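## Task

Move the metal block into the gray tray so it ends up upright.

## Robot and tools

Robot: two seven-joint arms, left_arm and right_arm. Each ends in a vacuum suction cup instead of fingers. Each base sits on a tilted plate fixed to a shared metal frame behind the arms. left_arm base: (-0.019, +0.151, +0.292) m, quat_wxyz (+0.897, -0.353, +0.266, +0.016). right_arm base: (+0.039, -0.309, +0.292) m, quat_wxyz (+0.897, +0.343, +0.278, +0.015). A clearance error about arms being too close treats each plate and its half of the frame as part of that arm.

Frames: the scene frame has its origin at table-top height, halfway between the nominal bases, with +z up and +x pointing out over the table. left_arm is on the +y side; arm names do not match image sides. Reported hand poses are in each arm's own base frame. Movement offsets are along the current Hand target's own axes. The cup point is the centre of the cup rim, and the cup points along that point's +z axis. About 3 cm behind the rim, the tool body widens to roughly 5 cm sideways.

execute_actions(actions, cameras): actions is a list of actions. Each action is a table of up to 15 rows, one row per 1/30 s step. A short table repeats its last row to fill 15 steps. Each row is one flat list of 14 numbers, all in [-1, 1], sent for both arms even if only one moves. Order: left dx, dy, dz, rx, ry, rz, left suction, then the same seven for the right arm. The six pose numbers are an offset, not a pose. Every row counts from the Hand target as it was when that action began, not from the previous row. So sending the same offset in a new action moves the arm again. Scale: 1.0 = 0.6 m or 180 degrees. rx, ry, rz form one rotation vector. Sending six zeros asks the arm to reach its current Hand target again. Suction: 1 is full vacuum (about 55 kPa below ambient). Fractions ask for partial vacuum. 0.05 or less is off. The value persists, so resend your last number to keep it, since 0 means off. cameras: list of names, ["all"], or []. With an empty actions list, images come by default and the result shows the scene number and task.

move(target, speed, blend, blocking, cameras): target is one 14-number row in the same layout and scale, or a list of up to 15 such rows. Every row is an offset from the same starting Hand targets, not from the row before. Paths are straight lines and the cup turns the short way. speed is in m/s, from 0.002 to 0.5, default 0.25, given as one value or one per target. Turning is capped at twice that value in rad/s and never above 0.873 rad/s. blend, in m, rounds the corners between listed targets; 0 means stop at each one. A move is cut off after 10 s. Paths ignore obstacles and the other arm, and fast moves overshoot or wander. blocking=false returns after about 0.5 s while the motion continues. The result adds a move: line with an ending such as done (within 3 mm and 2 degrees), off_target, moving, held or fault, plus limits such as paced (pose clipped) or held (steps withheld). None of these endings tells you whether the arm is touching something.

wait(seconds 0 to 10, cameras): the arms keep their last command. stop(cameras): brakes a running move, which needs some distance. zoom_image(camera, region): camera is cam_high, cam_left_wrist or cam_right_wrist. region is [x0, y0, x1, y1] in pixels, at most 504 by 504. It only works on the latest images. clear_fault(arm): arm is left_arm or right_arm; clears a reported torque fault. finished_scene(scene): the current scene's number. It ends the scene for good, so call it only when the items are settled in the tray without the robot holding them.

Results: end_effector_position (m) and end_effector_quat_wxyz, in the arm's base frame, may be off by a few cm. Hand target is the last commanded pose after clipping. The cup often stops short of it; a new command, even all zeros, asks for it again. Tool commands shows the current suction commands. suction_measured shows the vacuum reached: near 0 means no seal, and a good seal settles within 0.15 of the command. part_present becomes 1 at 0.50 and returns to 0 below 0.45. Other lines: joint positions, velocities ("within noise"), joint torques, Flange force (N, tool axes, approximate, "no reading" near singular poses), motor temperatures, MOTOR HOT (60 °C) and OVER-TEMPERATURE FAULT (75 °C, the arm sags for 30 to 60 s).

Gripping: turn suction on and press the 31 mm rim squarely onto a smooth flat face, away from edges, holes and seams. Under vacuum the cup shortens, so a held item sits up to 13 mm nearer the tool. To release, set the item down on its support, switch suction off, then lift at least 20 mm. If the cup seals to the table, switch suction off.

Cautions: each step, the commanded orientation is limited to within 32 degrees of the measured one. Large turns can swing the elbow. The arms are stiff, so aiming even a few mm into a firm surface pushes hard; back the target off to relieve it. Torque limits are 104.5 N m (first four joints) and 51.3 N m (last three). A joint straying more than 5 degrees, or a sensor hitting its limit, stops the arm until clear_fault. Avoid drops, releasing moving items, slams, arm-to-arm contact and anything leaving the table. Loose items may be nudged now and then. Holding loads or staying stretched heats the motors.

Cameras: cam_high is fixed, in the scene frame. cam_left_wrist and cam_right_wrist ride on the hands, with poses in their arm's base frame. All are 896x504.

Each tool is called after "Emit:" in YAML: its name, and indented under it one key for each argument.

## Session

Emit:
execute_actions:
  actions: []

Scene clock: 0.00 s.
left_arm: end_effector_position=(+0.4197, -0.1560, +0.0723) suction_measured=0.00 part_present=0 end_effector_quat_wxyz=(-0.462, +0.818, -0.158, +0.304) | right_arm: end_effector_position=(+0.2622, -0.1255, +0.3453) suction_measured=0.00 part_present=0 end_effector_quat_wxyz=(+0.155, +0.217, +0.964, +0.005)
Joint positions: left_arm=[1.3 1.157 -0.591 1.912 -1.016 0.729 1.544] | right_arm=[-0.05 -0.267 0.354 2.084 3.207 -1 -0.162]
Joint velocities: within noise
Joint torques (N m): no reading
Motor temperatures (°C): left_arm=[32 22 24 24 31 36 36] | right_arm=[25 20 28 26 29 32 37]
Flange force (N): no reading
Hand target: left_arm +0.4197, -0.1560, +0.0723; -0.462, +0.818, -0.158, +0.304 | right_arm +0.2622, -0.1255, +0.3453; +0.155, +0.217, +0.964, +0.005
Tool commands: left_gripper/suction=+0.0 right_gripper/suction=+0.0

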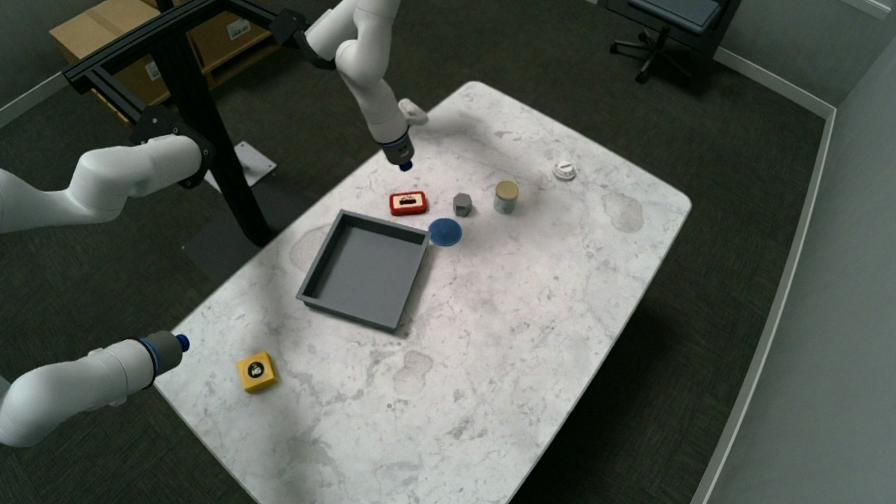

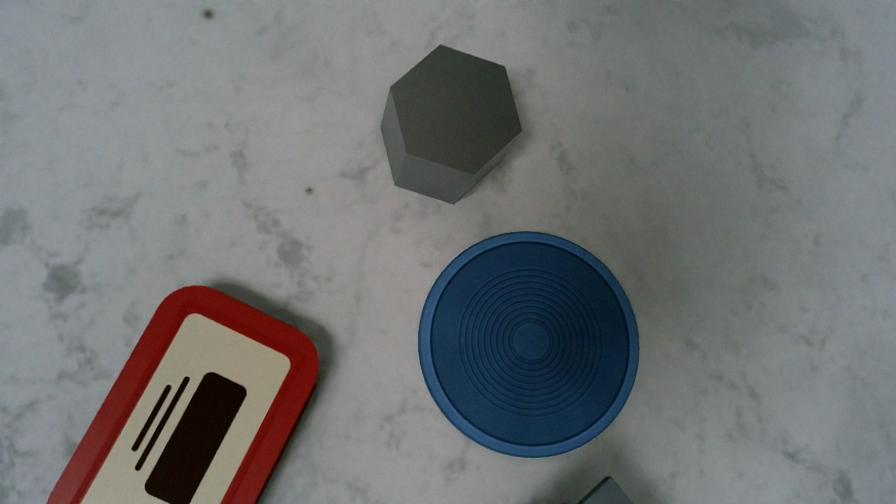

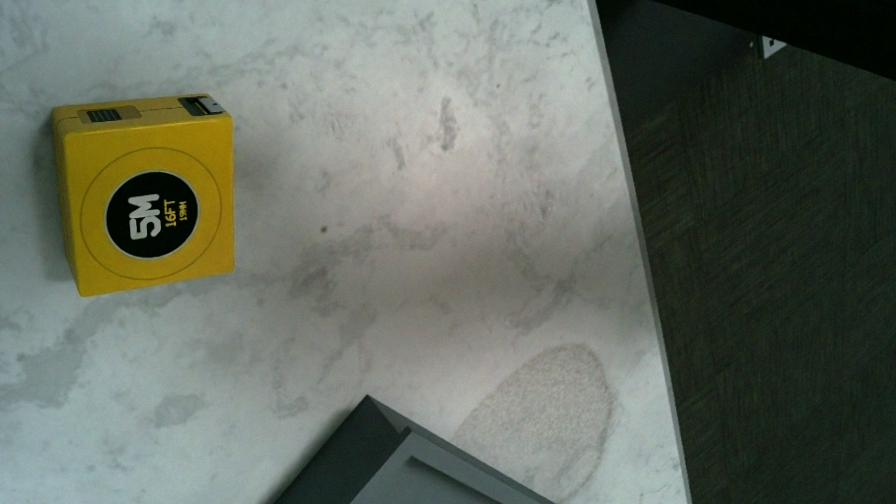

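Emit:
zoom_image:
  camera: "cam_high"
  region: [380, 150, 580, 260]

Emit:
zoom_image:
  camera: "cam_left_wrist"
  region: [340, 20, 580, 240]

Emit:
zoom_image:
  camera: "cam_high"
  region: [280, 190, 480, 350]

Scaled by 2.520 from the camera's 896x504 image, which has a finer 1280x720 frame.

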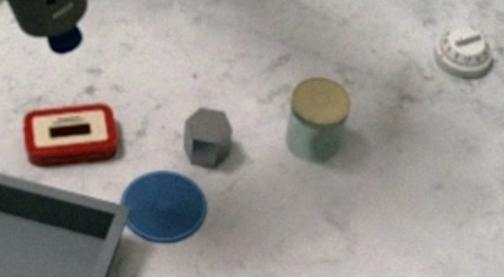

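Scaled by 2.100 from the camera's 896x504 image, which has a finer 1280x720 frame.

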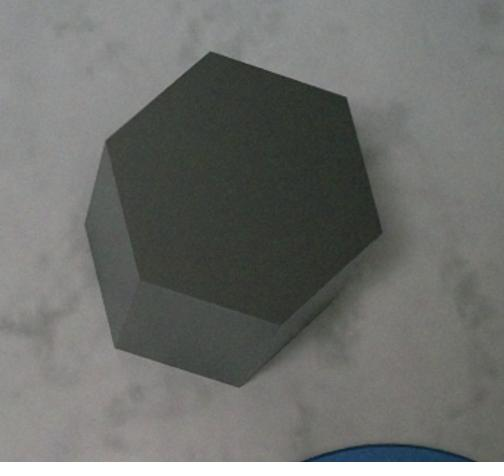

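Scaled by 2.520 from the camera's 896x504 image, which has a finer 1280x720 frame.

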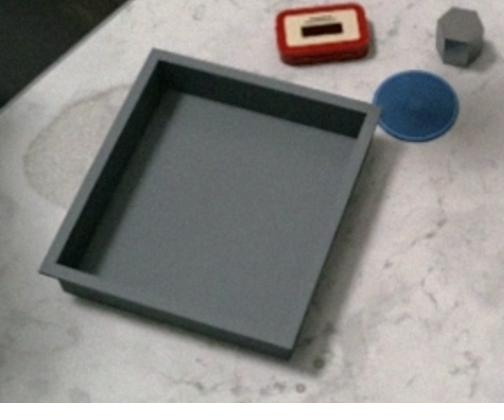

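Emit:
move:
  target: [0.0305, -0.2116, 0.1446, -0.0656, -0.0570, 0, 0, 0, 0, 0, 0, 0, 0, 0]
  cameras: ["all"]

Scene clock: 28.10 s.
left_arm: end_effector_position=(+0.4868, -0.0421, +0.1531) suction_measured=0.00 part_present=0 end_effector_quat_wxyz=(-0.387, +0.885, -0.147, +0.212) | right_arm: end_effector_position=(+0.2622, -0.1255, +0.3453) suction_measured=0.00 part_present=0 end_effector_quat_wxyz=(+0.155, +0.217, +0.964, +0.005)
Joint positions: left_arm=[0.902 0.789 -0.605 1.964 -1.065 0.556 1.106] | right_arm=[-0.05 -0.267 0.354 2.084 3.207 -1 -0.162]
Joint torques (N m): left_arm=[12.7 -6.8 3.25 -3.29 0.05 -0.12 0.24] | right_arm=[0.83 -6.97 -3.77 -2.96 -0.54 -0.74 0.23]
Flange force (N): left_arm=[-2.1 -3.8 -0.9] | right_arm=[2.7 -1.8 2.4]
Hand target: left_arm +0.4868, -0.0421, +0.1531; -0.387, +0.885, -0.147, +0.212 | right_arm +0.2622, -0.1255, +0.3453; +0.155, +0.217, +0.964, +0.005
Off the commanded pose: left_arm 0.000 m, 0 deg | right_arm 0.000 m, 0 deg.
move: done
camera_calibration:
cam_left_wrist: T_world_to_cam=[[0.877862, -0.411731, 0.244613, -0.478481], [-0.10875, -0.668803, -0.735442, 0.190802], [0.466402, 0.619015, -0.631893, 0.00937267], [0, 0, 0, 1]] pos_world=[0.436419, -0.0751979, 0.263289]

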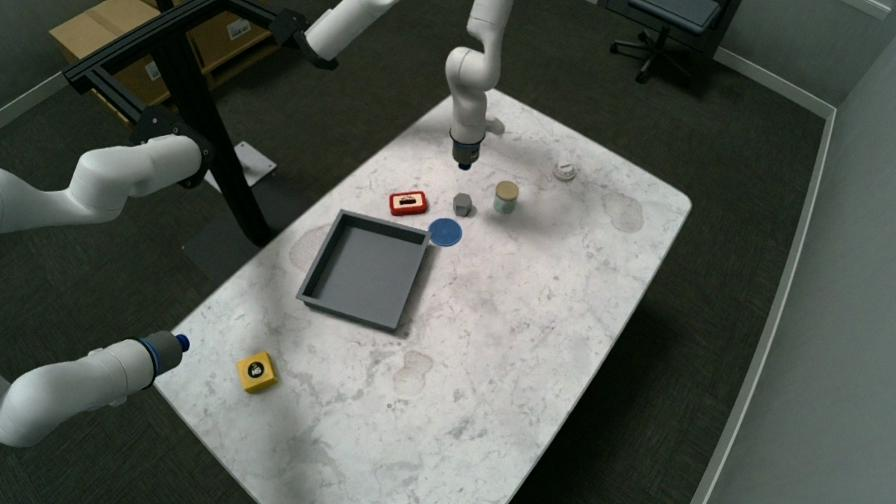

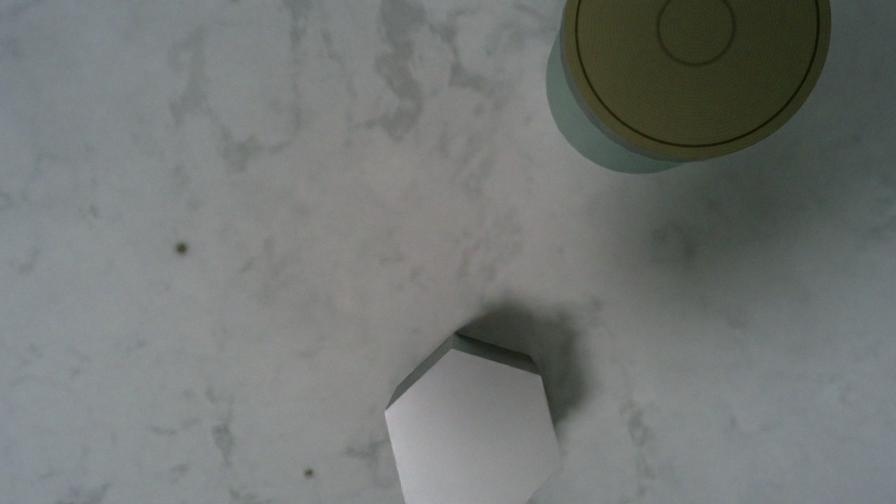

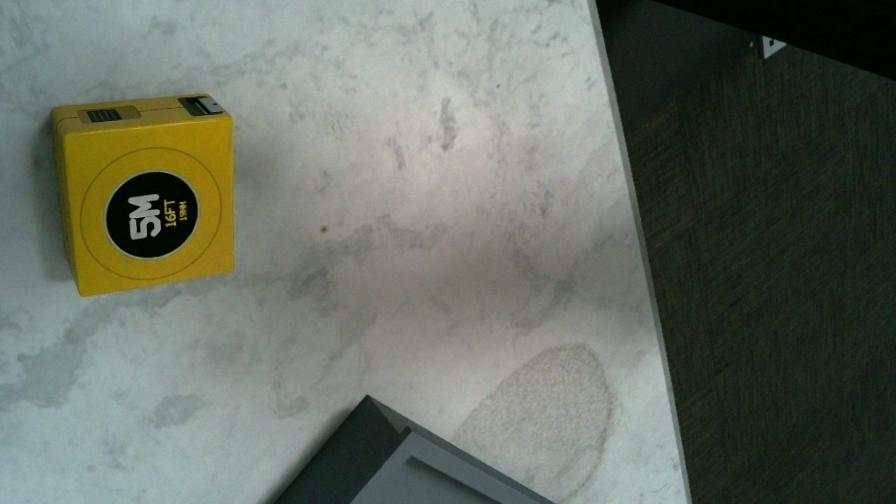

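Emit:
zoom_image:
  camera: "cam_left_wrist"
  region: [360, 310, 600, 504]

Scaled by 2.100 from the camera's 896x504 image, which has a finer 1280x720 frame.

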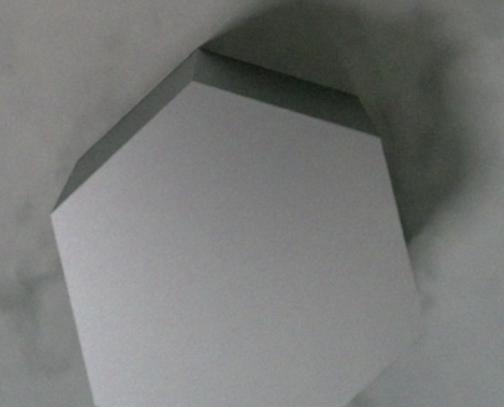

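Emit:
move:
  target:
    - [0, 0, 0.18333, 0, 0, 0, 1, 0, 0, 0, 0, 0, 0, 0]
    - [0, 0, 0.21167, 0, 0, 0, 1, 0, 0, 0, 0, 0, 0, 0]
  speed: [0.2, 0.04]
  cameras: []

Scene clock: 36.47 s.
left_arm: end_effector_position=(+0.5489, +0.0371, +0.0756) suction_measured=0.00 part_present=0 end_effector_quat_wxyz=(-0.387, +0.885, -0.147, +0.212) | right_arm: end_effector_position=(+0.2622, -0.1255, +0.3452) suction_measured=0.00 part_present=0 end_effector_quat_wxyz=(+0.155, +0.217, +0.964, +0.005)
Joint positions: left_arm=[0.758 1.068 -0.764 1.879 -1.282 0.236 1.335] | right_arm=[-0.05 -0.267 0.354 2.084 3.207 -1 -0.162]
Joint torques (N m): left_arm=[14.07 -8.72 1.95 -2.05 0.15 0.1 0.14] | right_arm=[0.84 -6.96 -3.76 -2.98 -0.54 -0.73 0.2]
Flange force (N): left_arm=[0.0 -3.7 -2.3] | right_arm=[2.7 -1.9 2.4]
Hand target: left_arm +0.5489, +0.0370, +0.0756; -0.387, +0.885, -0.147, +0.212 | right_arm +0.2622, -0.1255, +0.3452; +0.155, +0.217, +0.964, +0.005
Off the commanded pose: left_arm 0.000 m, 0 deg | right_arm 0.000 m, 0 deg.
move: done
No camera images: "cameras" was empty.

Emit:
move:
  target: [0, 0, 0.00667, 0, 0, 0, 1, 0, 0, 0, 0, 0, 0, 0]
  speed: 0.03
  cameras: []

Emit:
execute_actions:
  actions: []
  cameras: ["cam_high"]

Scene clock: 38.07 s.
left_arm: end_effector_position=(+0.5509, +0.0395, +0.0732) suction_measured=0.25 part_present=0 end_effector_quat_wxyz=(-0.387, +0.885, -0.147, +0.212) | right_arm: end_effector_position=(+0.2622, -0.1255, +0.3452) suction_measured=0.00 part_present=0 end_effector_quat_wxyz=(+0.155, +0.217, +0.964, +0.005)
Joint positions: left_arm=[0.755 1.078 -0.771 1.874 -1.287 0.226 1.343] | right_arm=[-0.05 -0.267 0.354 2.084 3.207 -1 -0.162]
Joint torques (N m): left_arm=[14.68 -9.19 1.54 -1.99 0 -0.03 0.17] | right_arm=[0.81 -6.95 -3.76 -2.94 -0.59 -0.76 0.12]
Flange force (N): left_arm=[4.6 -2.9 -2.0] | right_arm=[2.6 -2.2 2.5]
Hand target: left_arm +0.5509, +0.0395, +0.0732; -0.387, +0.885, -0.147, +0.212 | right_arm +0.2622, -0.1255, +0.3452; +0.155, +0.217, +0.964, +0.005
Off the commanded pose: left_arm 0.000 m, 0 deg | right_arm 0.000 m, 0 deg.
move: done
No camera images: "cameras" was empty.

Scene clock: 38.07 s.
left_arm: end_effector_position=(+0.5509, +0.0395, +0.0732) suction_measured=0.25 part_present=0 end_effector_quat_wxyz=(-0.387, +0.885, -0.147, +0.212) | right_arm: end_effector_position=(+0.2622, -0.1255, +0.3452) suction_measured=0.00 part_present=0 end_effector_quat_wxyz=(+0.155, +0.217, +0.964, +0.005)
Joint positions: left_arm=[0.755 1.078 -0.771 1.874 -1.287 0.226 1.343] | right_arm=[-0.05 -0.267 0.354 2.084 3.207 -1 -0.162]
Joint velocities: within noise
Joint torques (N m): left_arm=[14.68 -9.19 1.54 -1.99 0 -0.03 0.17] | right_arm=[0.81 -6.95 -3.76 -2.94 -0.59 -0.76 0.12]
Motor temperatures (°C): left_arm=[32 22 24 24 31 36 36] | right_arm=[25 20 28 26 29 32 37]
Flange force (N): left_arm=[4.6 -2.9 -2.0] | right_arm=[2.6 -2.2 2.5]
Hand target: left_arm +0.5509, +0.0395, +0.0732; -0.387, +0.885, -0.147, +0.212 | right_arm +0.2622, -0.1255, +0.3452; +0.155, +0.217, +0.964, +0.005
Tool commands: left_gripper/suction=+1.0 right_gripper/suction=+0.0
Off the commanded pose: left_arm 0.000 m, 0 deg | right_arm 0.000 m, 0 deg.
Images, in order (width x height): cam_high 896x504.

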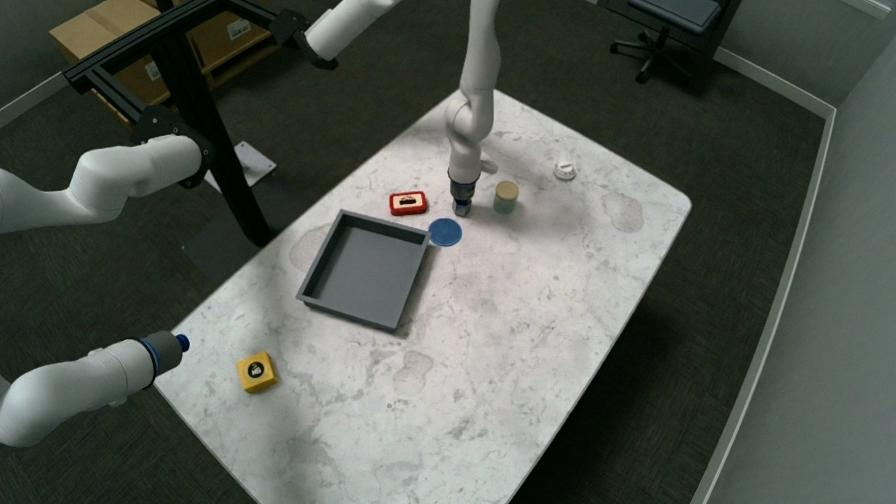

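Emit:
move:
  target: [0, 0, 0.00333, 0, 0, 0, 1, 0, 0, 0, 0, 0, 0, 0]
  speed: 0.03
  cameras: []

Scene clock: 39.50 s.
left_arm: end_effector_position=(+0.5518, +0.0408, +0.0720) suction_measured=0.95 part_present=1 end_effector_quat_wxyz=(-0.387, +0.885, -0.147, +0.212) | right_arm: end_effector_position=(+0.2622, -0.1255, +0.3452) suction_measured=0.00 part_present=0 end_effector_quat_wxyz=(+0.155, +0.217, +0.964, +0.005)
Joint positions: left_arm=[0.753 1.083 -0.774 1.872 -1.29 0.221 1.347] | right_arm=[-0.05 -0.267 0.354 2.084 3.207 -1 -0.162]
Joint torques (N m): left_arm=[14.74 -9.43 1.89 -1.99 0.12 -0.09 0.12] | right_arm=[0.79 -6.91 -3.75 -2.99 -0.54 -0.73 0.2]
Flange force (N): left_arm=[1.8 -3.0 -0.7] | right_arm=[2.9 -1.9 2.3]
Hand target: left_arm +0.5518, +0.0408, +0.0720; -0.387, +0.885, -0.147, +0.212 | right_arm +0.2622, -0.1255, +0.3452; +0.155, +0.217, +0.964, +0.005
Off the commanded pose: left_arm 0.000 m, 0 deg | right_arm 0.000 m, 0 deg.
move: done
No camera images: "cameras" was empty.

Emit:
move:
  target:
    - [0, 0, -0.18333, 0, 0, 0, 1, 0, 0, 0, 0, 0, 0, 0]
    - [0.07978, 0.42153, -0.18333, 0, 0, 0, 1, 0, 0, 0, 0, 0, 0, 0]
  speed: [0.15, 0.25]
  blend: [0.03, 0]
  cameras: ["cam_high", "cam_left_wrist"]

Scene clock: 59.37 s.
left_arm: end_effector_position=(+0.5154, -0.2143, -0.0376) suction_measured=0.95 part_present=1 end_effector_quat_wxyz=(-0.387, +0.885, -0.147, +0.212) | right_arm: end_effector_position=(+0.2622, -0.1255, +0.3452) suction_measured=0.00 part_present=0 end_effector_quat_wxyz=(+0.155, +0.217, +0.964, +0.005)
Joint positions: left_arm=[0.948 1.291 -0.352 1.404 -0.817 0.82 1.168] | right_arm=[-0.05 -0.267 0.354 2.084 3.207 -1 -0.162]
Joint torques (N m): left_arm=[17.61 -12.45 4.31 -5.37 0.12 -0.13 0.02] | right_arm=[0.83 -6.98 -3.67 -3.08 -0.57 -0.71 0.2]
Flange force (N): left_arm=[-3.4 -5.3 2.2] | right_arm=[3.1 -1.6 2.5]
Hand target: left_arm +0.5154, -0.2143, -0.0376; -0.387, +0.885, -0.147, +0.212 | right_arm +0.2622, -0.1255, +0.3452; +0.155, +0.217, +0.964, +0.005
Off the commanded pose: left_arm 0.000 m, 0 deg | right_arm 0.000 m, 0 deg.
move: done
camera_calibration:
cam_left_wrist: T_world_to_cam=[[0.877861, -0.411697, 0.244672, -0.527795], [-0.108759, -0.668917, -0.735338, -0.0614694], [0.466402, 0.618914, -0.631992, -0.0179537], [0, 0, 0, 1]] pos_world=[0.465019, -0.247298, 0.0725893]
Images, in order (width x height): cam_high 896x504, cam_left_wrist 896x504.

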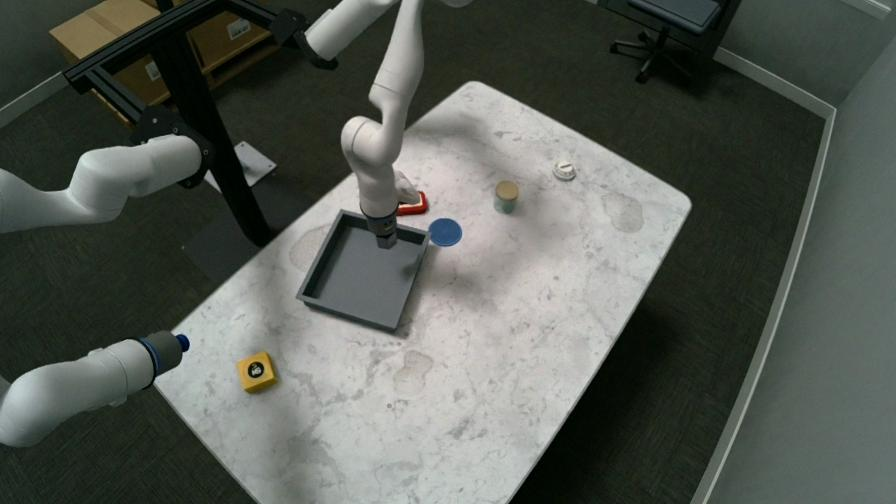

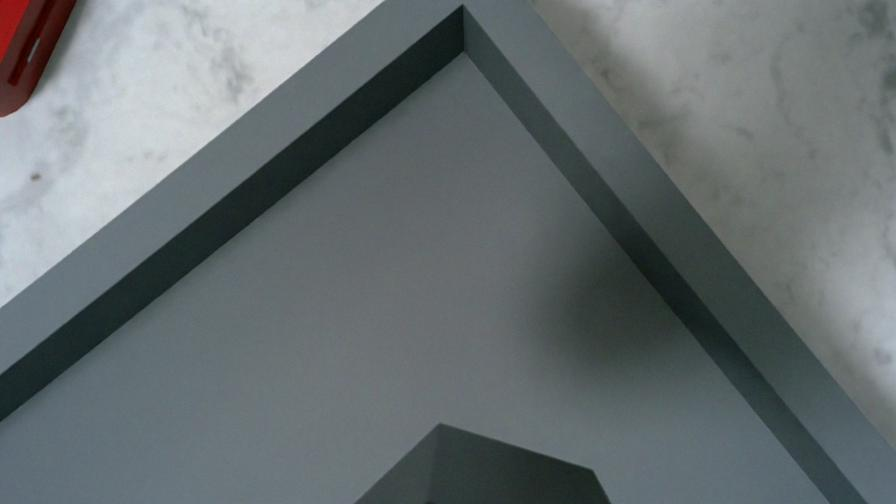

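Emit:
move:
  target:
    - [0, 0, 0.15, 0, 0, 0, 1, 0, 0, 0, 0, 0, 0, 0]
    - [0, 0, 0.17, 0, 0, 0, 1, 0, 0, 0, 0, 0, 0, 0]
  speed: [0.15, 0.04]
  cameras: ["cam_left_wrist"]

Scene clock: 64.27 s.
left_arm: end_effector_position=(+0.5653, -0.1507, -0.0998) suction_measured=0.95 part_present=1 end_effector_quat_wxyz=(-0.387, +0.885, -0.147, +0.212) | right_arm: end_effector_position=(+0.2622, -0.1255, +0.3452) suction_measured=0.00 part_present=0 end_effector_quat_wxyz=(+0.155, +0.217, +0.964, +0.005)
Joint positions: left_arm=[0.827 1.435 -0.408 1.332 -0.877 0.683 1.195] | right_arm=[-0.05 -0.267 0.354 2.084 3.207 -1 -0.162]
Joint torques (N m): left_arm=[17.84 -12.81 3.98 -4.47 0.08 -0.08 0.13] | right_arm=[0.83 -6.96 -3.71 -3.07 -0.54 -0.73 0.2]
Flange force (N): left_arm=[-2.6 -4.6 1.4] | right_arm=[3.0 -1.8 2.6]
Hand target: left_arm +0.5653, -0.1507, -0.0998; -0.387, +0.885, -0.147, +0.212 | right_arm +0.2622, -0.1255, +0.3452; +0.155, +0.217, +0.964, +0.005
Off the commanded pose: left_arm 0.000 m, 0 deg | right_arm 0.000 m, 0 deg.
move: done
camera_calibration:
cam_left_wrist: T_world_to_cam=[[0.877861, -0.411697, 0.244672, -0.530198], [-0.108759, -0.668917, -0.735338, -0.0592372], [0.466402, 0.618914, -0.631992, -0.1199], [0, 0, 0, 1]] pos_world=[0.514919, -0.183698, 0.0103893]
Images, in order (width x height): cam_left_wrist 896x504.

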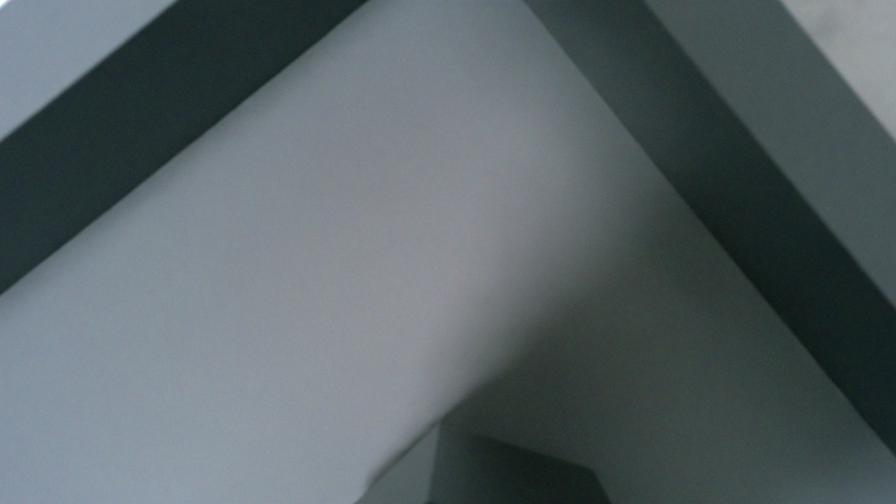

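Emit:
move:
  target: [0, 0, 0.00667, 0, 0, 0, 1, 0, 0, 0, 0, 0, 0, 0]
  speed: 0.03
  cameras: []

Emit:
move:
  target: [0, 0, 0.005, 0, 0, 0, 1, 0, 0, 0, 0, 0, 0, 0]
  speed: 0.03
  cameras: []

Scene clock: 66.20 s.
left_arm: end_effector_position=(+0.5672, -0.1482, -0.1022) suction_measured=0.95 part_present=1 end_effector_quat_wxyz=(-0.387, +0.885, -0.147, +0.212) | right_arm: end_effector_position=(+0.2622, -0.1255, +0.3452) suction_measured=0.00 part_present=0 end_effector_quat_wxyz=(+0.155, +0.217, +0.964, +0.005)
Joint positions: left_arm=[0.822 1.441 -0.41 1.328 -0.879 0.678 1.196] | right_arm=[-0.05 -0.267 0.354 2.084 3.207 -1 -0.162]
Joint torques (N m): left_arm=[17.95 -12.68 3.98 -4.46 0.08 -0.06 0.1] | right_arm=[0.77 -6.92 -3.77 -2.99 -0.56 -0.74 0.18]
Flange force (N): left_arm=[-2.6 -4.9 1.3] | right_arm=[2.8 -2.1 2.4]
Hand target: left_arm +0.5673, -0.1482, -0.1022; -0.387, +0.885, -0.147, +0.212 | right_arm +0.2622, -0.1255, +0.3452; +0.155, +0.217, +0.964, +0.005
Off the commanded pose: left_arm 0.000 m, 0 deg | right_arm 0.000 m, 0 deg.
move: done
No camera images: "cameras" was empty.

Scene clock: 66.90 s.
left_arm: end_effector_position=(+0.5687, -0.1463, -0.1040) suction_measured=0.95 part_present=1 end_effector_quat_wxyz=(-0.387, +0.885, -0.147, +0.212) | right_arm: end_effector_position=(+0.2622, -0.1255, +0.3452) suction_measured=0.00 part_present=0 end_effector_quat_wxyz=(+0.155, +0.217, +0.964, +0.005)
Joint positions: left_arm=[0.818 1.445 -0.412 1.324 -0.88 0.675 1.196] | right_arm=[-0.05 -0.267 0.354 2.084 3.207 -1 -0.162]
Joint torques (N m): left_arm=[17.98 -12.69 3.91 -4.48 0.08 -0.1 0.13] | right_arm=[0.85 -6.96 -3.72 -2.95 -0.58 -0.71 0.23]
Flange force (N): left_arm=[-2.5 -4.9 1.2] | right_arm=[2.8 -1.7 2.2]
Hand target: left_arm +0.5687, -0.1463, -0.1041; -0.387, +0.885, -0.147, +0.212 | right_arm +0.2622, -0.1255, +0.3452; +0.155, +0.217, +0.964, +0.005
Off the commanded pose: left_arm 0.000 m, 0 deg | right_arm 0.000 m, 0 deg.
move: done
No camera images: "cameras" was empty.

Emit:
move:
  target: [0, 0, 0.005, 0, 0, 0, 1, 0, 0, 0, 0, 0, 0, 0]
  speed: 0.03
  cameras: []

Emit:
move:
  target: [0, 0, 0.00333, 0, 0, 0, 1, 0, 0, 0, 0, 0, 0, 0]
  speed: 0.03
  cameras: ["cam_left_wrist"]

Scene clock: 68.33 s.
left_arm: end_effector_position=(+0.5702, -0.1444, -0.1059) suction_measured=0.95 part_present=1 end_effector_quat_wxyz=(-0.387, +0.885, -0.147, +0.212) | right_arm: end_effector_position=(+0.2622, -0.1255, +0.3452) suction_measured=0.00 part_present=0 end_effector_quat_wxyz=(+0.155, +0.217, +0.964, +0.005)
Joint positions: left_arm=[0.814 1.45 -0.413 1.321 -0.882 0.672 1.196] | right_arm=[-0.05 -0.267 0.354 2.084 3.207 -1 -0.162]
Joint torques (N m): left_arm=[18.01 -12.7 3.91 -4.49 0.09 -0.05 0.1] | right_arm=[0.82 -6.97 -3.75 -3.02 -0.55 -0.72 0.19]
Flange force (N): left_arm=[-2.7 -5.0 1.3] | right_arm=[2.8 -1.9 2.5]
Hand target: left_arm +0.5702, -0.1444, -0.1059; -0.387, +0.885, -0.147, +0.212 | right_arm +0.2622, -0.1255, +0.3452; +0.155, +0.217, +0.964, +0.005
Off the commanded pose: left_arm 0.000 m, 0 deg | right_arm 0.000 m, 0 deg.
move: done
No camera images: "cameras" was empty.

Scene clock: 69.03 s.
left_arm: end_effector_position=(+0.5712, -0.1432, -0.1071) suction_measured=0.95 part_present=1 end_effector_quat_wxyz=(-0.387, +0.885, -0.147, +0.212) | right_arm: end_effector_position=(+0.2622, -0.1255, +0.3452) suction_measured=0.00 part_present=0 end_effector_quat_wxyz=(+0.155, +0.217, +0.964, +0.005)
Joint positions: left_arm=[0.811 1.453 -0.414 1.318 -0.882 0.67 1.197] | right_arm=[-0.05 -0.267 0.354 2.084 3.207 -1 -0.162]
Joint torques (N m): left_arm=[18.02 -12.71 3.91 -4.44 0.09 -0.06 0.09] | right_arm=[0.79 -6.95 -3.78 -2.95 -0.55 -0.74 0.18]
Flange force (N): left_arm=[-2.6 -4.9 1.3] | right_arm=[2.6 -2.1 2.4]
Hand target: left_arm +0.5712, -0.1432, -0.1071; -0.387, +0.885, -0.147, +0.212 | right_arm +0.2622, -0.1255, +0.3452; +0.155, +0.217, +0.964, +0.005
Off the commanded pose: left_arm 0.000 m, 0 deg | right_arm 0.000 m, 0 deg.
move: done
camera_calibration:
cam_left_wrist: T_world_to_cam=[[0.877861, -0.411697, 0.244672, -0.530503], [-0.108759, -0.668917, -0.735338, -0.0589466], [0.466402, 0.618914, -0.631992, -0.131907], [0, 0, 0, 1]] pos_world=[0.520819, -0.176198, 0.00308932]
Images, in order (width x height): cam_left_wrist 896x504.

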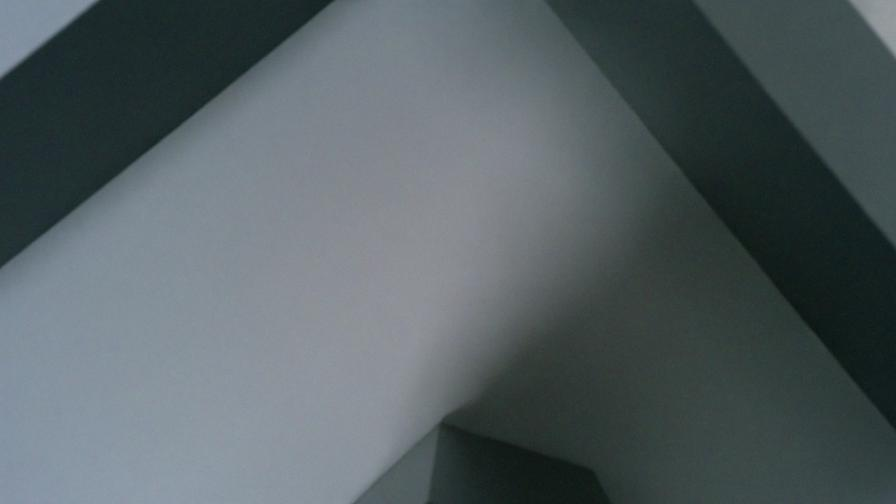

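Emit:
move:
  target: [0, 0, 0.00333, 0, 0, 0, 1, 0, 0, 0, 0, 0, 0, 0]
  speed: 0.02
  cameras: []

Emit:
move:
  target: [0, 0, 0.00333, 0, 0, 0, 1, 0, 0, 0, 0, 0, 0, 0]
  speed: 0.02
  cameras: ["cam_left_wrist"]

Scene clock: 70.67 s.
left_arm: end_effector_position=(+0.5721, -0.1419, -0.1083) suction_measured=0.95 part_present=1 end_effector_quat_wxyz=(-0.387, +0.885, -0.147, +0.212) | right_arm: end_effector_position=(+0.2622, -0.1255, +0.3452) suction_measured=0.00 part_present=0 end_effector_quat_wxyz=(+0.155, +0.217, +0.964, +0.005)
Joint positions: left_arm=[0.809 1.456 -0.415 1.316 -0.883 0.668 1.197] | right_arm=[-0.05 -0.267 0.354 2.084 3.207 -1 -0.162]
Joint torques (N m): left_arm=[17.96 -12.67 3.92 -4.43 0.08 -0.05 0.12] | right_arm=[0.83 -6.92 -3.75 -3.03 -0.58 -0.72 0.2]
Flange force (N): left_arm=[-2.7 -5.0 1.2] | right_arm=[3.0 -1.9 2.4]
Hand target: left_arm +0.5721, -0.1419, -0.1083; -0.387, +0.885, -0.147, +0.212 | right_arm +0.2622, -0.1255, +0.3452; +0.155, +0.217, +0.964, +0.005
Off the commanded pose: left_arm 0.000 m, 0 deg | right_arm 0.000 m, 0 deg.
move: done
No camera images: "cameras" was empty.

Scene clock: 71.37 s.
left_arm: end_effector_position=(+0.5731, -0.1408, -0.1095) suction_measured=0.95 part_present=1 end_effector_quat_wxyz=(-0.387, +0.885, -0.147, +0.212) | right_arm: end_effector_position=(+0.2622, -0.1255, +0.3452) suction_measured=0.00 part_present=0 end_effector_quat_wxyz=(+0.155, +0.217, +0.964, +0.005)
Joint positions: left_arm=[0.806 1.459 -0.416 1.313 -0.884 0.666 1.197] | right_arm=[-0.05 -0.267 0.354 2.084 3.207 -1 -0.162]
Joint torques (N m): left_arm=[8.81 -5 0.75 -3.87 -0.32 -1.3 0.14] | right_arm=[0.83 -6.93 -3.73 -3.02 -0.55 -0.75 0.2]
Flange force (N): left_arm=[-6.9 -8.5 -24.5] | right_arm=[3.0 -1.8 2.5]
Hand target: left_arm +0.5731, -0.1407, -0.1095; -0.387, +0.885, -0.147, +0.212 | right_arm +0.2622, -0.1255, +0.3452; +0.155, +0.217, +0.964, +0.005
Off the commanded pose: left_arm 0.000 m, 0 deg | right_arm 0.000 m, 0 deg.
move: done
camera_calibration:
cam_left_wrist: T_world_to_cam=[[0.877801, -0.411778, 0.244753, -0.530666], [-0.108786, -0.668951, -0.735303, -0.0588802], [0.466509, 0.618824, -0.632002, -0.135914], [0, 0, 0, 1]] pos_world=[0.522819, -0.173798, 0.000689281]
Images, in order (width x height): cam_left_wrist 896x504.

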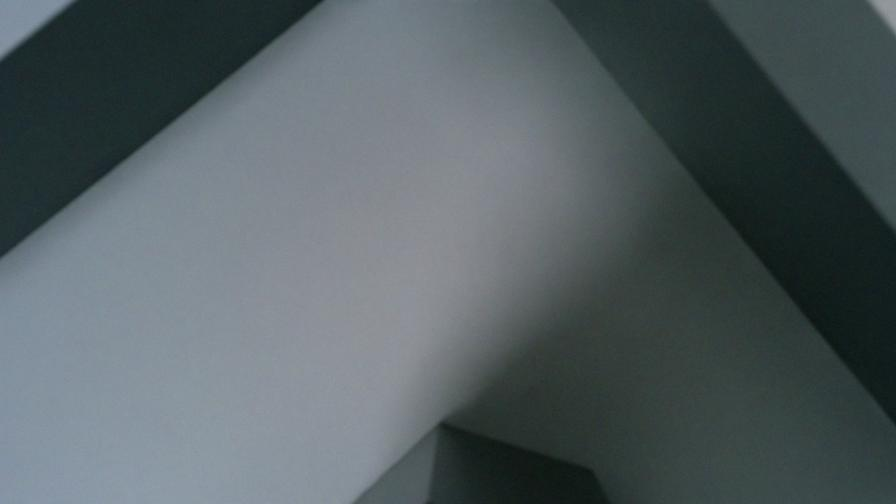

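Emit:
move:
  target: [0, 0, -0.00167, 0, 0, 0, 1, 0, 0, 0, 0, 0, 0, 0]
  speed: 0.02
  cameras: []

Emit:
execute_actions:
  actions:
    - [[0, 0, 0, 0, 0, 0, 0, 0, 0, 0, 0, 0, 0, 0]]

Emit:
wait:
  seconds: 0.5

Scene clock: 73.53 s.
left_arm: end_effector_position=(+0.5726, -0.1412, -0.1090) suction_measured=0.95 part_present=1 end_effector_quat_wxyz=(-0.387, +0.885, -0.147, +0.212) | right_arm: end_effector_position=(+0.2622, -0.1255, +0.3452) suction_measured=0.00 part_present=0 end_effector_quat_wxyz=(+0.155, +0.217, +0.964, +0.005)
Joint positions: left_arm=[0.807 1.457 -0.415 1.315 -0.884 0.667 1.197] | right_arm=[-0.05 -0.267 0.354 2.084 3.207 -1 -0.162]
Joint torques (N m): left_arm=[13.26 -8.99 2 -2.69 0.2 0.31 0.13] | right_arm=[0.82 -6.91 -3.68 -2.97 -0.57 -0.72 0.15]
Flange force (N): left_arm=[-2.1 -4.2 -8.8] | right_arm=[2.9 -1.8 2.2]
Hand target: left_arm +0.5726, -0.1413, -0.1089; -0.387, +0.885, -0.147, +0.212 | right_arm +0.2622, -0.1255, +0.3452; +0.155, +0.217, +0.964, +0.005
Off the commanded pose: left_arm 0.000 m, 0 deg | right_arm 0.000 m, 0 deg.
move: done
No camera images: "cameras" was empty.

Scene clock: 74.23 s.
left_arm: end_effector_position=(+0.5726, -0.1413, -0.1089) suction_measured=0.00 part_present=0 end_effector_quat_wxyz=(-0.387, +0.885, -0.147, +0.212) | right_arm: end_effector_position=(+0.2622, -0.1255, +0.3452) suction_measured=0.00 part_present=0 end_effector_quat_wxyz=(+0.155, +0.217, +0.964, +0.005)
Joint positions: left_arm=[0.807 1.457 -0.415 1.315 -0.884 0.667 1.197] | right_arm=[-0.05 -0.267 0.354 2.084 3.207 -1 -0.162]
Joint torques (N m): left_arm=[12.88 -8.81 1.87 -2.89 0.09 0.17 0.11] | right_arm=[0.8 -6.97 -3.8 -3.05 -0.58 -0.71 0.22]
Hand target: left_arm +0.5726, -0.1413, -0.1089; -0.387, +0.885, -0.147, +0.212 | right_arm +0.2622, -0.1255, +0.3452; +0.155, +0.217, +0.964, +0.005
Off the commanded pose: left_arm 0.000 m, 0 deg | right_arm 0.000 m, 0 deg.

Scene clock: 74.73 s.
left_arm: end_effector_position=(+0.5726, -0.1414, -0.1089) suction_measured=0.00 part_present=0 end_effector_quat_wxyz=(-0.387, +0.885, -0.147, +0.212) | right_arm: end_effector_position=(+0.2622, -0.1255, +0.3452) suction_measured=0.00 part_present=0 end_effector_quat_wxyz=(+0.155, +0.217, +0.964, +0.005)
Joint positions: left_arm=[0.807 1.457 -0.415 1.315 -0.884 0.667 1.197] | right_arm=[-0.05 -0.267 0.354 2.084 3.207 -1 -0.162]
Joint torques (N m): left_arm=[12.85 -8.77 1.89 -2.9 0.09 0.11 0.14] | right_arm=[0.83 -6.94 -3.71 -3.02 -0.52 -0.73 0.16]
Flange force (N): left_arm=[-2.7 -4.5 -10.3] | right_arm=[2.9 -1.9 2.4]
Hand target: left_arm +0.5726, -0.1413, -0.1089; -0.387, +0.885, -0.147, +0.212 | right_arm +0.2622, -0.1255, +0.3452; +0.155, +0.217, +0.964, +0.005
Tool commands: left_gripper/suction=+0.0 right_gripper/suction=+0.0
Off the commanded pose: left_arm 0.000 m, 0 deg | right_arm 0.000 m, 0 deg.
wait: 0.50 s; at rest by 0.17 s

Released; retreat straight up and look.

Emit:
move:
  target:
    - [0, 0, -0.04, 0, 0, 0, 0, 0, 0, 0, 0, 0, 0, 0]
    - [0, 0, -0.25, 0, 0, 0, 0, 0, 0, 0, 0, 0, 0, 0]
  speed: [0.1, 0.25]
  blend: [0.01, 0]
  cameras: ["cam_high", "cam_left_wrist"]

Scene clock: 76.60 s.
left_arm: end_effector_position=(+0.4992, -0.2348, -0.0175) suction_measured=0.00 part_present=0 end_effector_quat_wxyz=(-0.387, +0.885, -0.147, +0.212) | right_arm: end_effector_position=(+0.2622, -0.1255, +0.3452) suction_measured=0.00 part_present=0 end_effector_quat_wxyz=(+0.155, +0.217, +0.964, +0.005)
Joint positions: left_arm=[0.984 1.25 -0.334 1.41 -0.794 0.874 1.153] | right_arm=[-0.05 -0.267 0.354 2.084 3.207 -1 -0.162]
Joint torques (N m): left_arm=[16.48 -11.59 3.98 -5.24 0.04 -0.1 0.1] | right_arm=[0.82 -6.97 -3.64 -2.96 -0.59 -0.68 0.19]
Flange force (N): left_arm=[-3.2 -5.0 0.4] | right_arm=[2.9 -1.6 2.1]
Hand target: left_arm +0.4992, -0.2348, -0.0174; -0.387, +0.885, -0.147, +0.212 | right_arm +0.2622, -0.1255, +0.3452; +0.155, +0.217, +0.964, +0.005
Off the commanded pose: left_arm 0.000 m, 0 deg | right_arm 0.000 m, 0 deg.
move: done
camera_calibration:
cam_left_wrist: T_world_to_cam=[[0.877903, -0.411676, 0.244558, -0.527021], [-0.108755, -0.66881, -0.735436, -0.0621169], [0.466324, 0.619045, -0.631922, 0.0150097], [0, 0, 0, 1]] pos_world=[0.448919, -0.267798, 0.0926894]
Images, in order (width x height): cam_high 896x504, cam_left_wrist 896x504.

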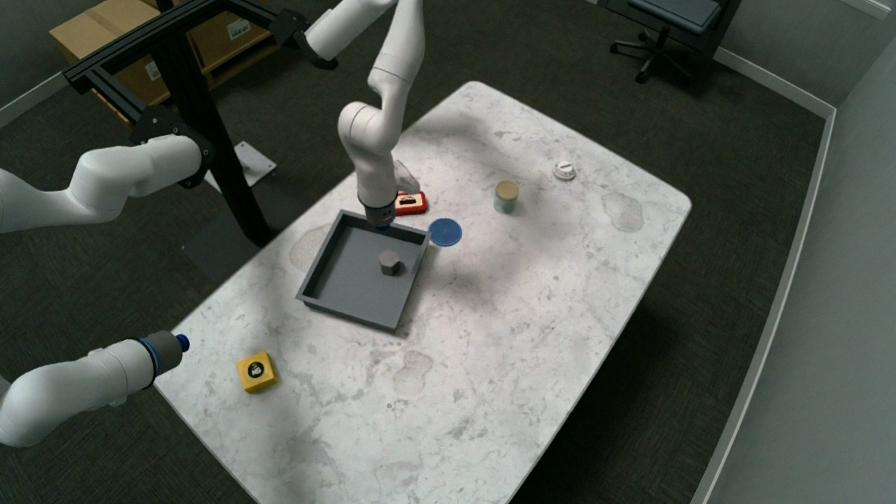

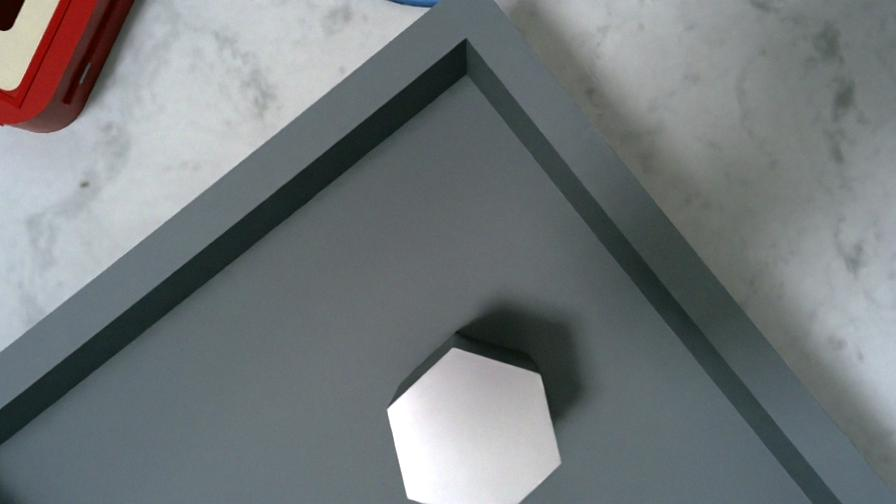

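Emit:
move:
  target: [-0.1933, -0.5267, -0.1333, 0, 0, 0, 0, 0, 0, 0, 0, 0, 0, 0]
  cameras: []

Emit:
move:
  target: [0, 0, 0, 0, 0, 0, 0, 0.21138, 0.58996, 0.37994, 0.14124, -0.17308, 0, 0]
  cameras: ["all"]

Scene clock: 96.67 s.
left_arm: end_effector_position=(+0.3897, -0.0278, +0.2373) suction_measured=0.00 part_present=0 end_effector_quat_wxyz=(-0.387, +0.885, -0.147, +0.212) | right_arm: end_effector_position=(+0.2622, -0.1255, +0.3452) suction_measured=0.00 part_present=0 end_effector_quat_wxyz=(+0.155, +0.217, +0.964, +0.005)
Joint positions: left_arm=[1.068 0.449 -0.62 2.188 -1.083 0.75 1.075] | right_arm=[-0.05 -0.267 0.354 2.084 3.207 -1 -0.162]
Joint torques (N m): left_arm=[9.12 -2.1 3.67 -3.76 -0.02 -0.16 0.08] | right_arm=[0.85 -6.93 -3.71 -3.02 -0.51 -0.68 0.18]
Flange force (N): left_arm=[-4.1 -3.8 0.1] | right_arm=[2.9 -1.8 2.2]
Hand target: left_arm +0.3897, -0.0279, +0.2373; -0.387, +0.885, -0.147, +0.212 | right_arm +0.2622, -0.1255, +0.3452; +0.155, +0.217, +0.964, +0.005
Off the commanded pose: left_arm 0.000 m, 0 deg | right_arm 0.000 m, 0 deg.
move: done
No camera images: "cameras" was empty.

Scene clock: 99.27 s.
left_arm: end_effector_position=(+0.3897, -0.0279, +0.2373) suction_measured=0.00 part_present=0 end_effector_quat_wxyz=(-0.387, +0.885, -0.147, +0.212) | right_arm: end_effector_position=(+0.3695, +0.2353, +0.1180) suction_measured=0.00 part_present=0 end_effector_quat_wxyz=(+0.355, +0.239, +0.865, -0.262)
Joint positions: left_arm=[1.068 0.449 -0.62 2.188 -1.083 0.75 1.075] | right_arm=[-0.874 0.88 -0.35 1.771 4.191 -1.391 -2.406]
Joint torques (N m): left_arm=[9.18 -2.13 3.64 -3.76 0.06 -0.11 0.1] | right_arm=[-12.05 -8.45 -6.86 -4.46 -0.06 -0.06 0.16]
Flange force (N): left_arm=[-4.1 -3.8 0.5] | right_arm=[0.4 -4.9 0.8]
Hand target: left_arm +0.3897, -0.0279, +0.2373; -0.387, +0.885, -0.147, +0.212 | right_arm +0.3695, +0.2353, +0.1180; +0.355, +0.239, +0.865, -0.262
Off the commanded pose: left_arm 0.000 m, 0 deg | right_arm 0.000 m, 0 deg.
move: done
camera_calibration:
cam_left_wrist: T_world_to_cam=[[0.877861, -0.411697, 0.244672, -0.408097], [-0.108759, -0.668917, -0.735338, 0.251634], [0.466402, 0.618914, -0.631992, 0.0990573], [0, 0, 0, 1]] pos_world=[0.339419, -0.0609979, 0.347489]
cam_right_wrist: T_world_to_cam=[[-0.654502, 0.20892, -0.726622, 0.275199], [0.572664, 0.764479, -0.29602, -0.302451], [0.493643, -0.609856, -0.619994, 0.15031], [0, 0, 0, 1]] pos_world=[0.279122, 0.265391, 0.203626]

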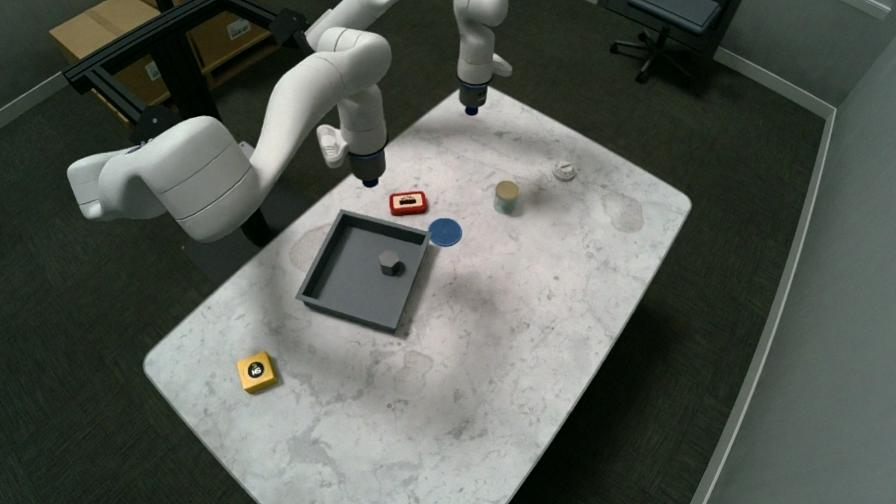

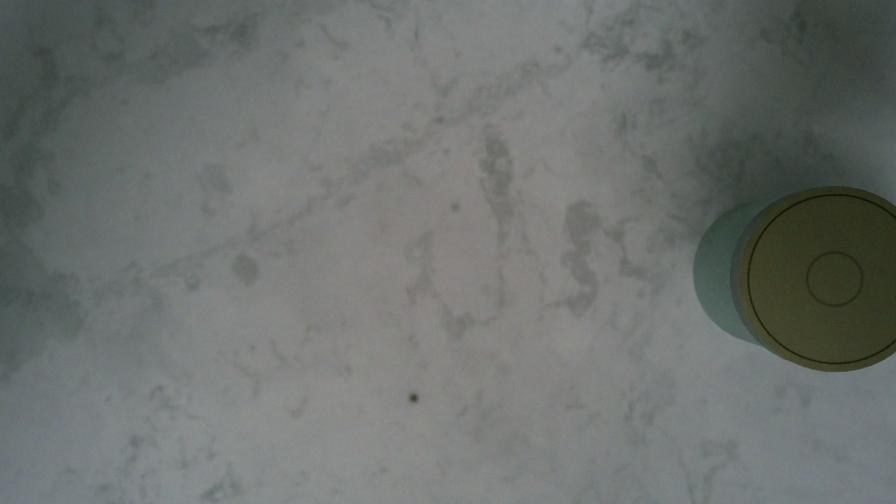

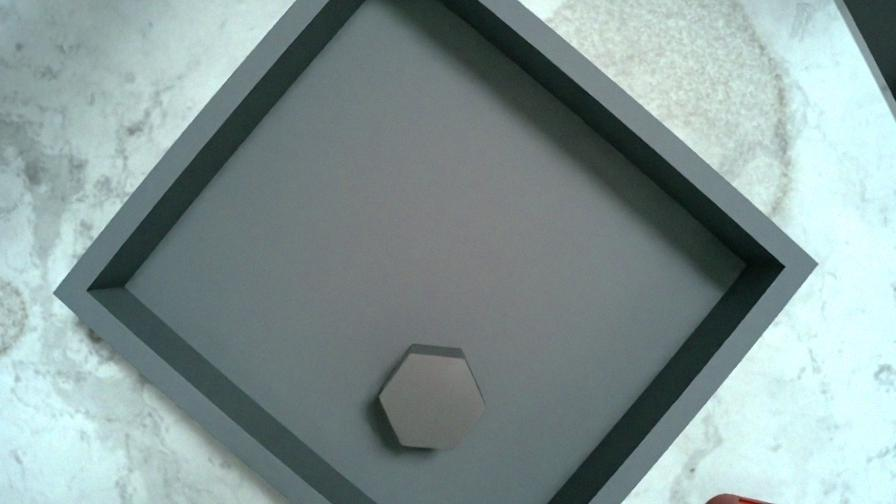

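Emit:
move:
  target:
    - [0, 0, 0, 0, 0, 0, 0, -0.00236, 0.03497, 0.40553, 0, 0, 0, 1]
    - [0, 0, 0, 0, 0, 0, 0, -0.00236, 0.03497, 0.46555, 0, 0, 0, 1]
  speed: [0.2, 0.04]
  cameras: ["cam_high", "cam_right_wrist"]

Scene clock: 110.97 s.
left_arm: end_effector_position=(+0.3897, -0.0279, +0.2373) suction_measured=0.00 part_present=0 end_effector_quat_wxyz=(-0.387, +0.885, -0.147, +0.212) | right_arm: end_effector_position=(+0.5195, +0.0766, -0.0574) suction_measured=0.00 part_present=0 end_effector_quat_wxyz=(+0.355, +0.239, +0.865, -0.262)
Joint positions: left_arm=[1.068 0.449 -0.62 2.188 -1.083 0.75 1.075] | right_arm=[-0.55 1.245 -0.115 1.706 4.666 -1.021 -2.538]
Joint torques (N m): left_arm=[9.16 -2.17 3.65 -3.72 0.07 -0.09 0.12] | right_arm=[-13.46 -9.97 -6.61 -1.26 -0.01 -0.1 0.23]
Flange force (N): left_arm=[-3.9 -3.7 0.6] | right_arm=[0.3 -5.4 -1.9]
Hand target: left_arm +0.3897, -0.0279, +0.2373; -0.387, +0.885, -0.147, +0.212 | right_arm +0.5195, +0.0766, -0.0574; +0.355, +0.239, +0.865, -0.262
Off the commanded pose: left_arm 0.000 m, 0 deg | right_arm 0.000 m, 0 deg.
move: done
camera_calibration:
cam_right_wrist: T_world_to_cam=[[-0.654454, 0.208892, -0.726673, 0.279137], [0.572693, 0.764456, -0.296023, -0.31893], [0.493673, -0.609895, -0.619932, -0.129216], [0, 0, 0, 1]] pos_world=[0.429122, 0.106691, 0.0283253]
Images, in order (width x height): cam_high 896x504, cam_right_wrist 896x504.

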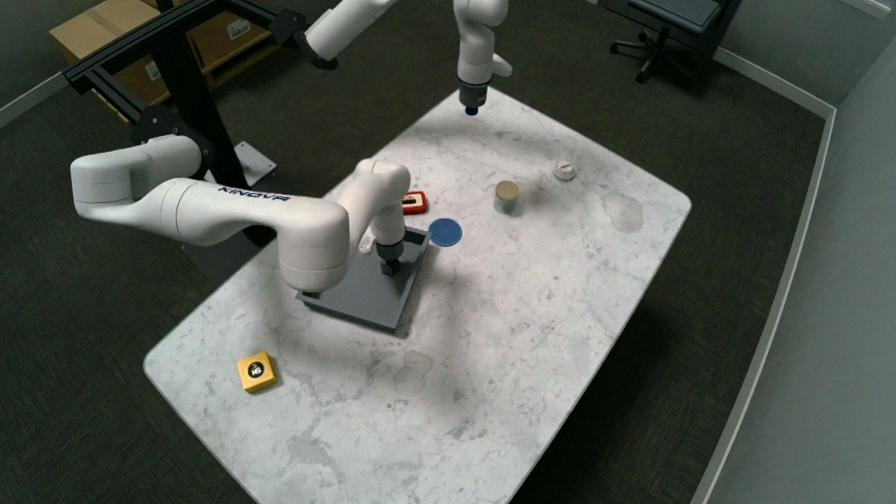

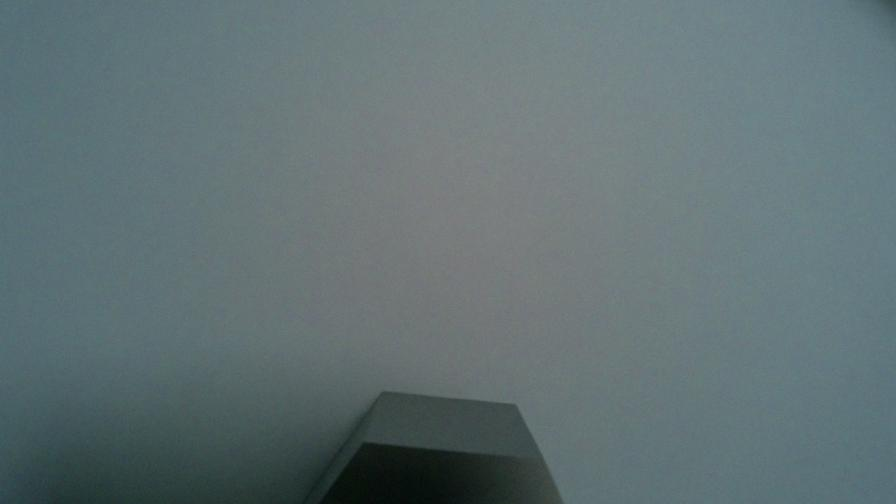

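Emit:
move:
  target: [0, 0, 0, 0, 0, 0, 0, 0, 0, 0.00667, 0, 0, 0, 1]
  speed: 0.03
  cameras: []

Emit:
move:
  target: [0, 0, 0, 0, 0, 0, 0, 0, 0, 0.00333, 0, 0, 0, 1]
  speed: 0.03
  cameras: []

Scene clock: 112.50 s.
left_arm: end_effector_position=(+0.3897, -0.0279, +0.2373) suction_measured=0.00 part_present=0 end_effector_quat_wxyz=(-0.387, +0.885, -0.147, +0.212) | right_arm: end_effector_position=(+0.5214, +0.0741, -0.0598) suction_measured=0.19 part_present=0 end_effector_quat_wxyz=(+0.355, +0.239, +0.865, -0.262)
Joint positions: left_arm=[1.068 0.449 -0.62 2.188 -1.083 0.75 1.075] | right_arm=[-0.545 1.251 -0.112 1.701 4.673 -1.017 -2.539]
Joint torques (N m): left_arm=[9.19 -2.11 3.65 -3.8 0.08 -0.05 0.11] | right_arm=[-14.12 -10.5 -7.18 -1.13 0.04 -0.04 0.23]
Flange force (N): left_arm=[-4.2 -3.9 0.8] | right_arm=[0.4 -4.8 0.0]
Hand target: left_arm +0.3897, -0.0279, +0.2373; -0.387, +0.885, -0.147, +0.212 | right_arm +0.5215, +0.0741, -0.0599; +0.355, +0.239, +0.865, -0.262
Off the commanded pose: left_arm 0.000 m, 0 deg | right_arm 0.000 m, 0 deg.
move: done
No camera images: "cameras" was empty.

Scene clock: 113.20 s.
left_arm: end_effector_position=(+0.3897, -0.0279, +0.2373) suction_measured=0.00 part_present=0 end_effector_quat_wxyz=(-0.387, +0.885, -0.147, +0.212) | right_arm: end_effector_position=(+0.5224, +0.0728, -0.0611) suction_measured=0.90 part_present=1 end_effector_quat_wxyz=(+0.355, +0.239, +0.865, -0.262)
Joint positions: left_arm=[1.068 0.449 -0.62 2.188 -1.083 0.75 1.075] | right_arm=[-0.543 1.254 -0.11 1.699 4.676 -1.014 -2.54]
Joint torques (N m): left_arm=[9.15 -2.13 3.62 -3.76 0.07 -0.06 0.15] | right_arm=[-14.01 -10.51 -7.09 -1.13 0 -0.08 0.23]
Flange force (N): left_arm=[-4.0 -3.8 0.6] | right_arm=[0.5 -4.9 -0.1]
Hand target: left_arm +0.3897, -0.0279, +0.2373; -0.387, +0.885, -0.147, +0.212 | right_arm +0.5224, +0.0728, -0.0611; +0.355, +0.239, +0.865, -0.262
Off the commanded pose: left_arm 0.000 m, 0 deg | right_arm 0.000 m, 0 deg.
move: done
No camera images: "cameras" was empty.


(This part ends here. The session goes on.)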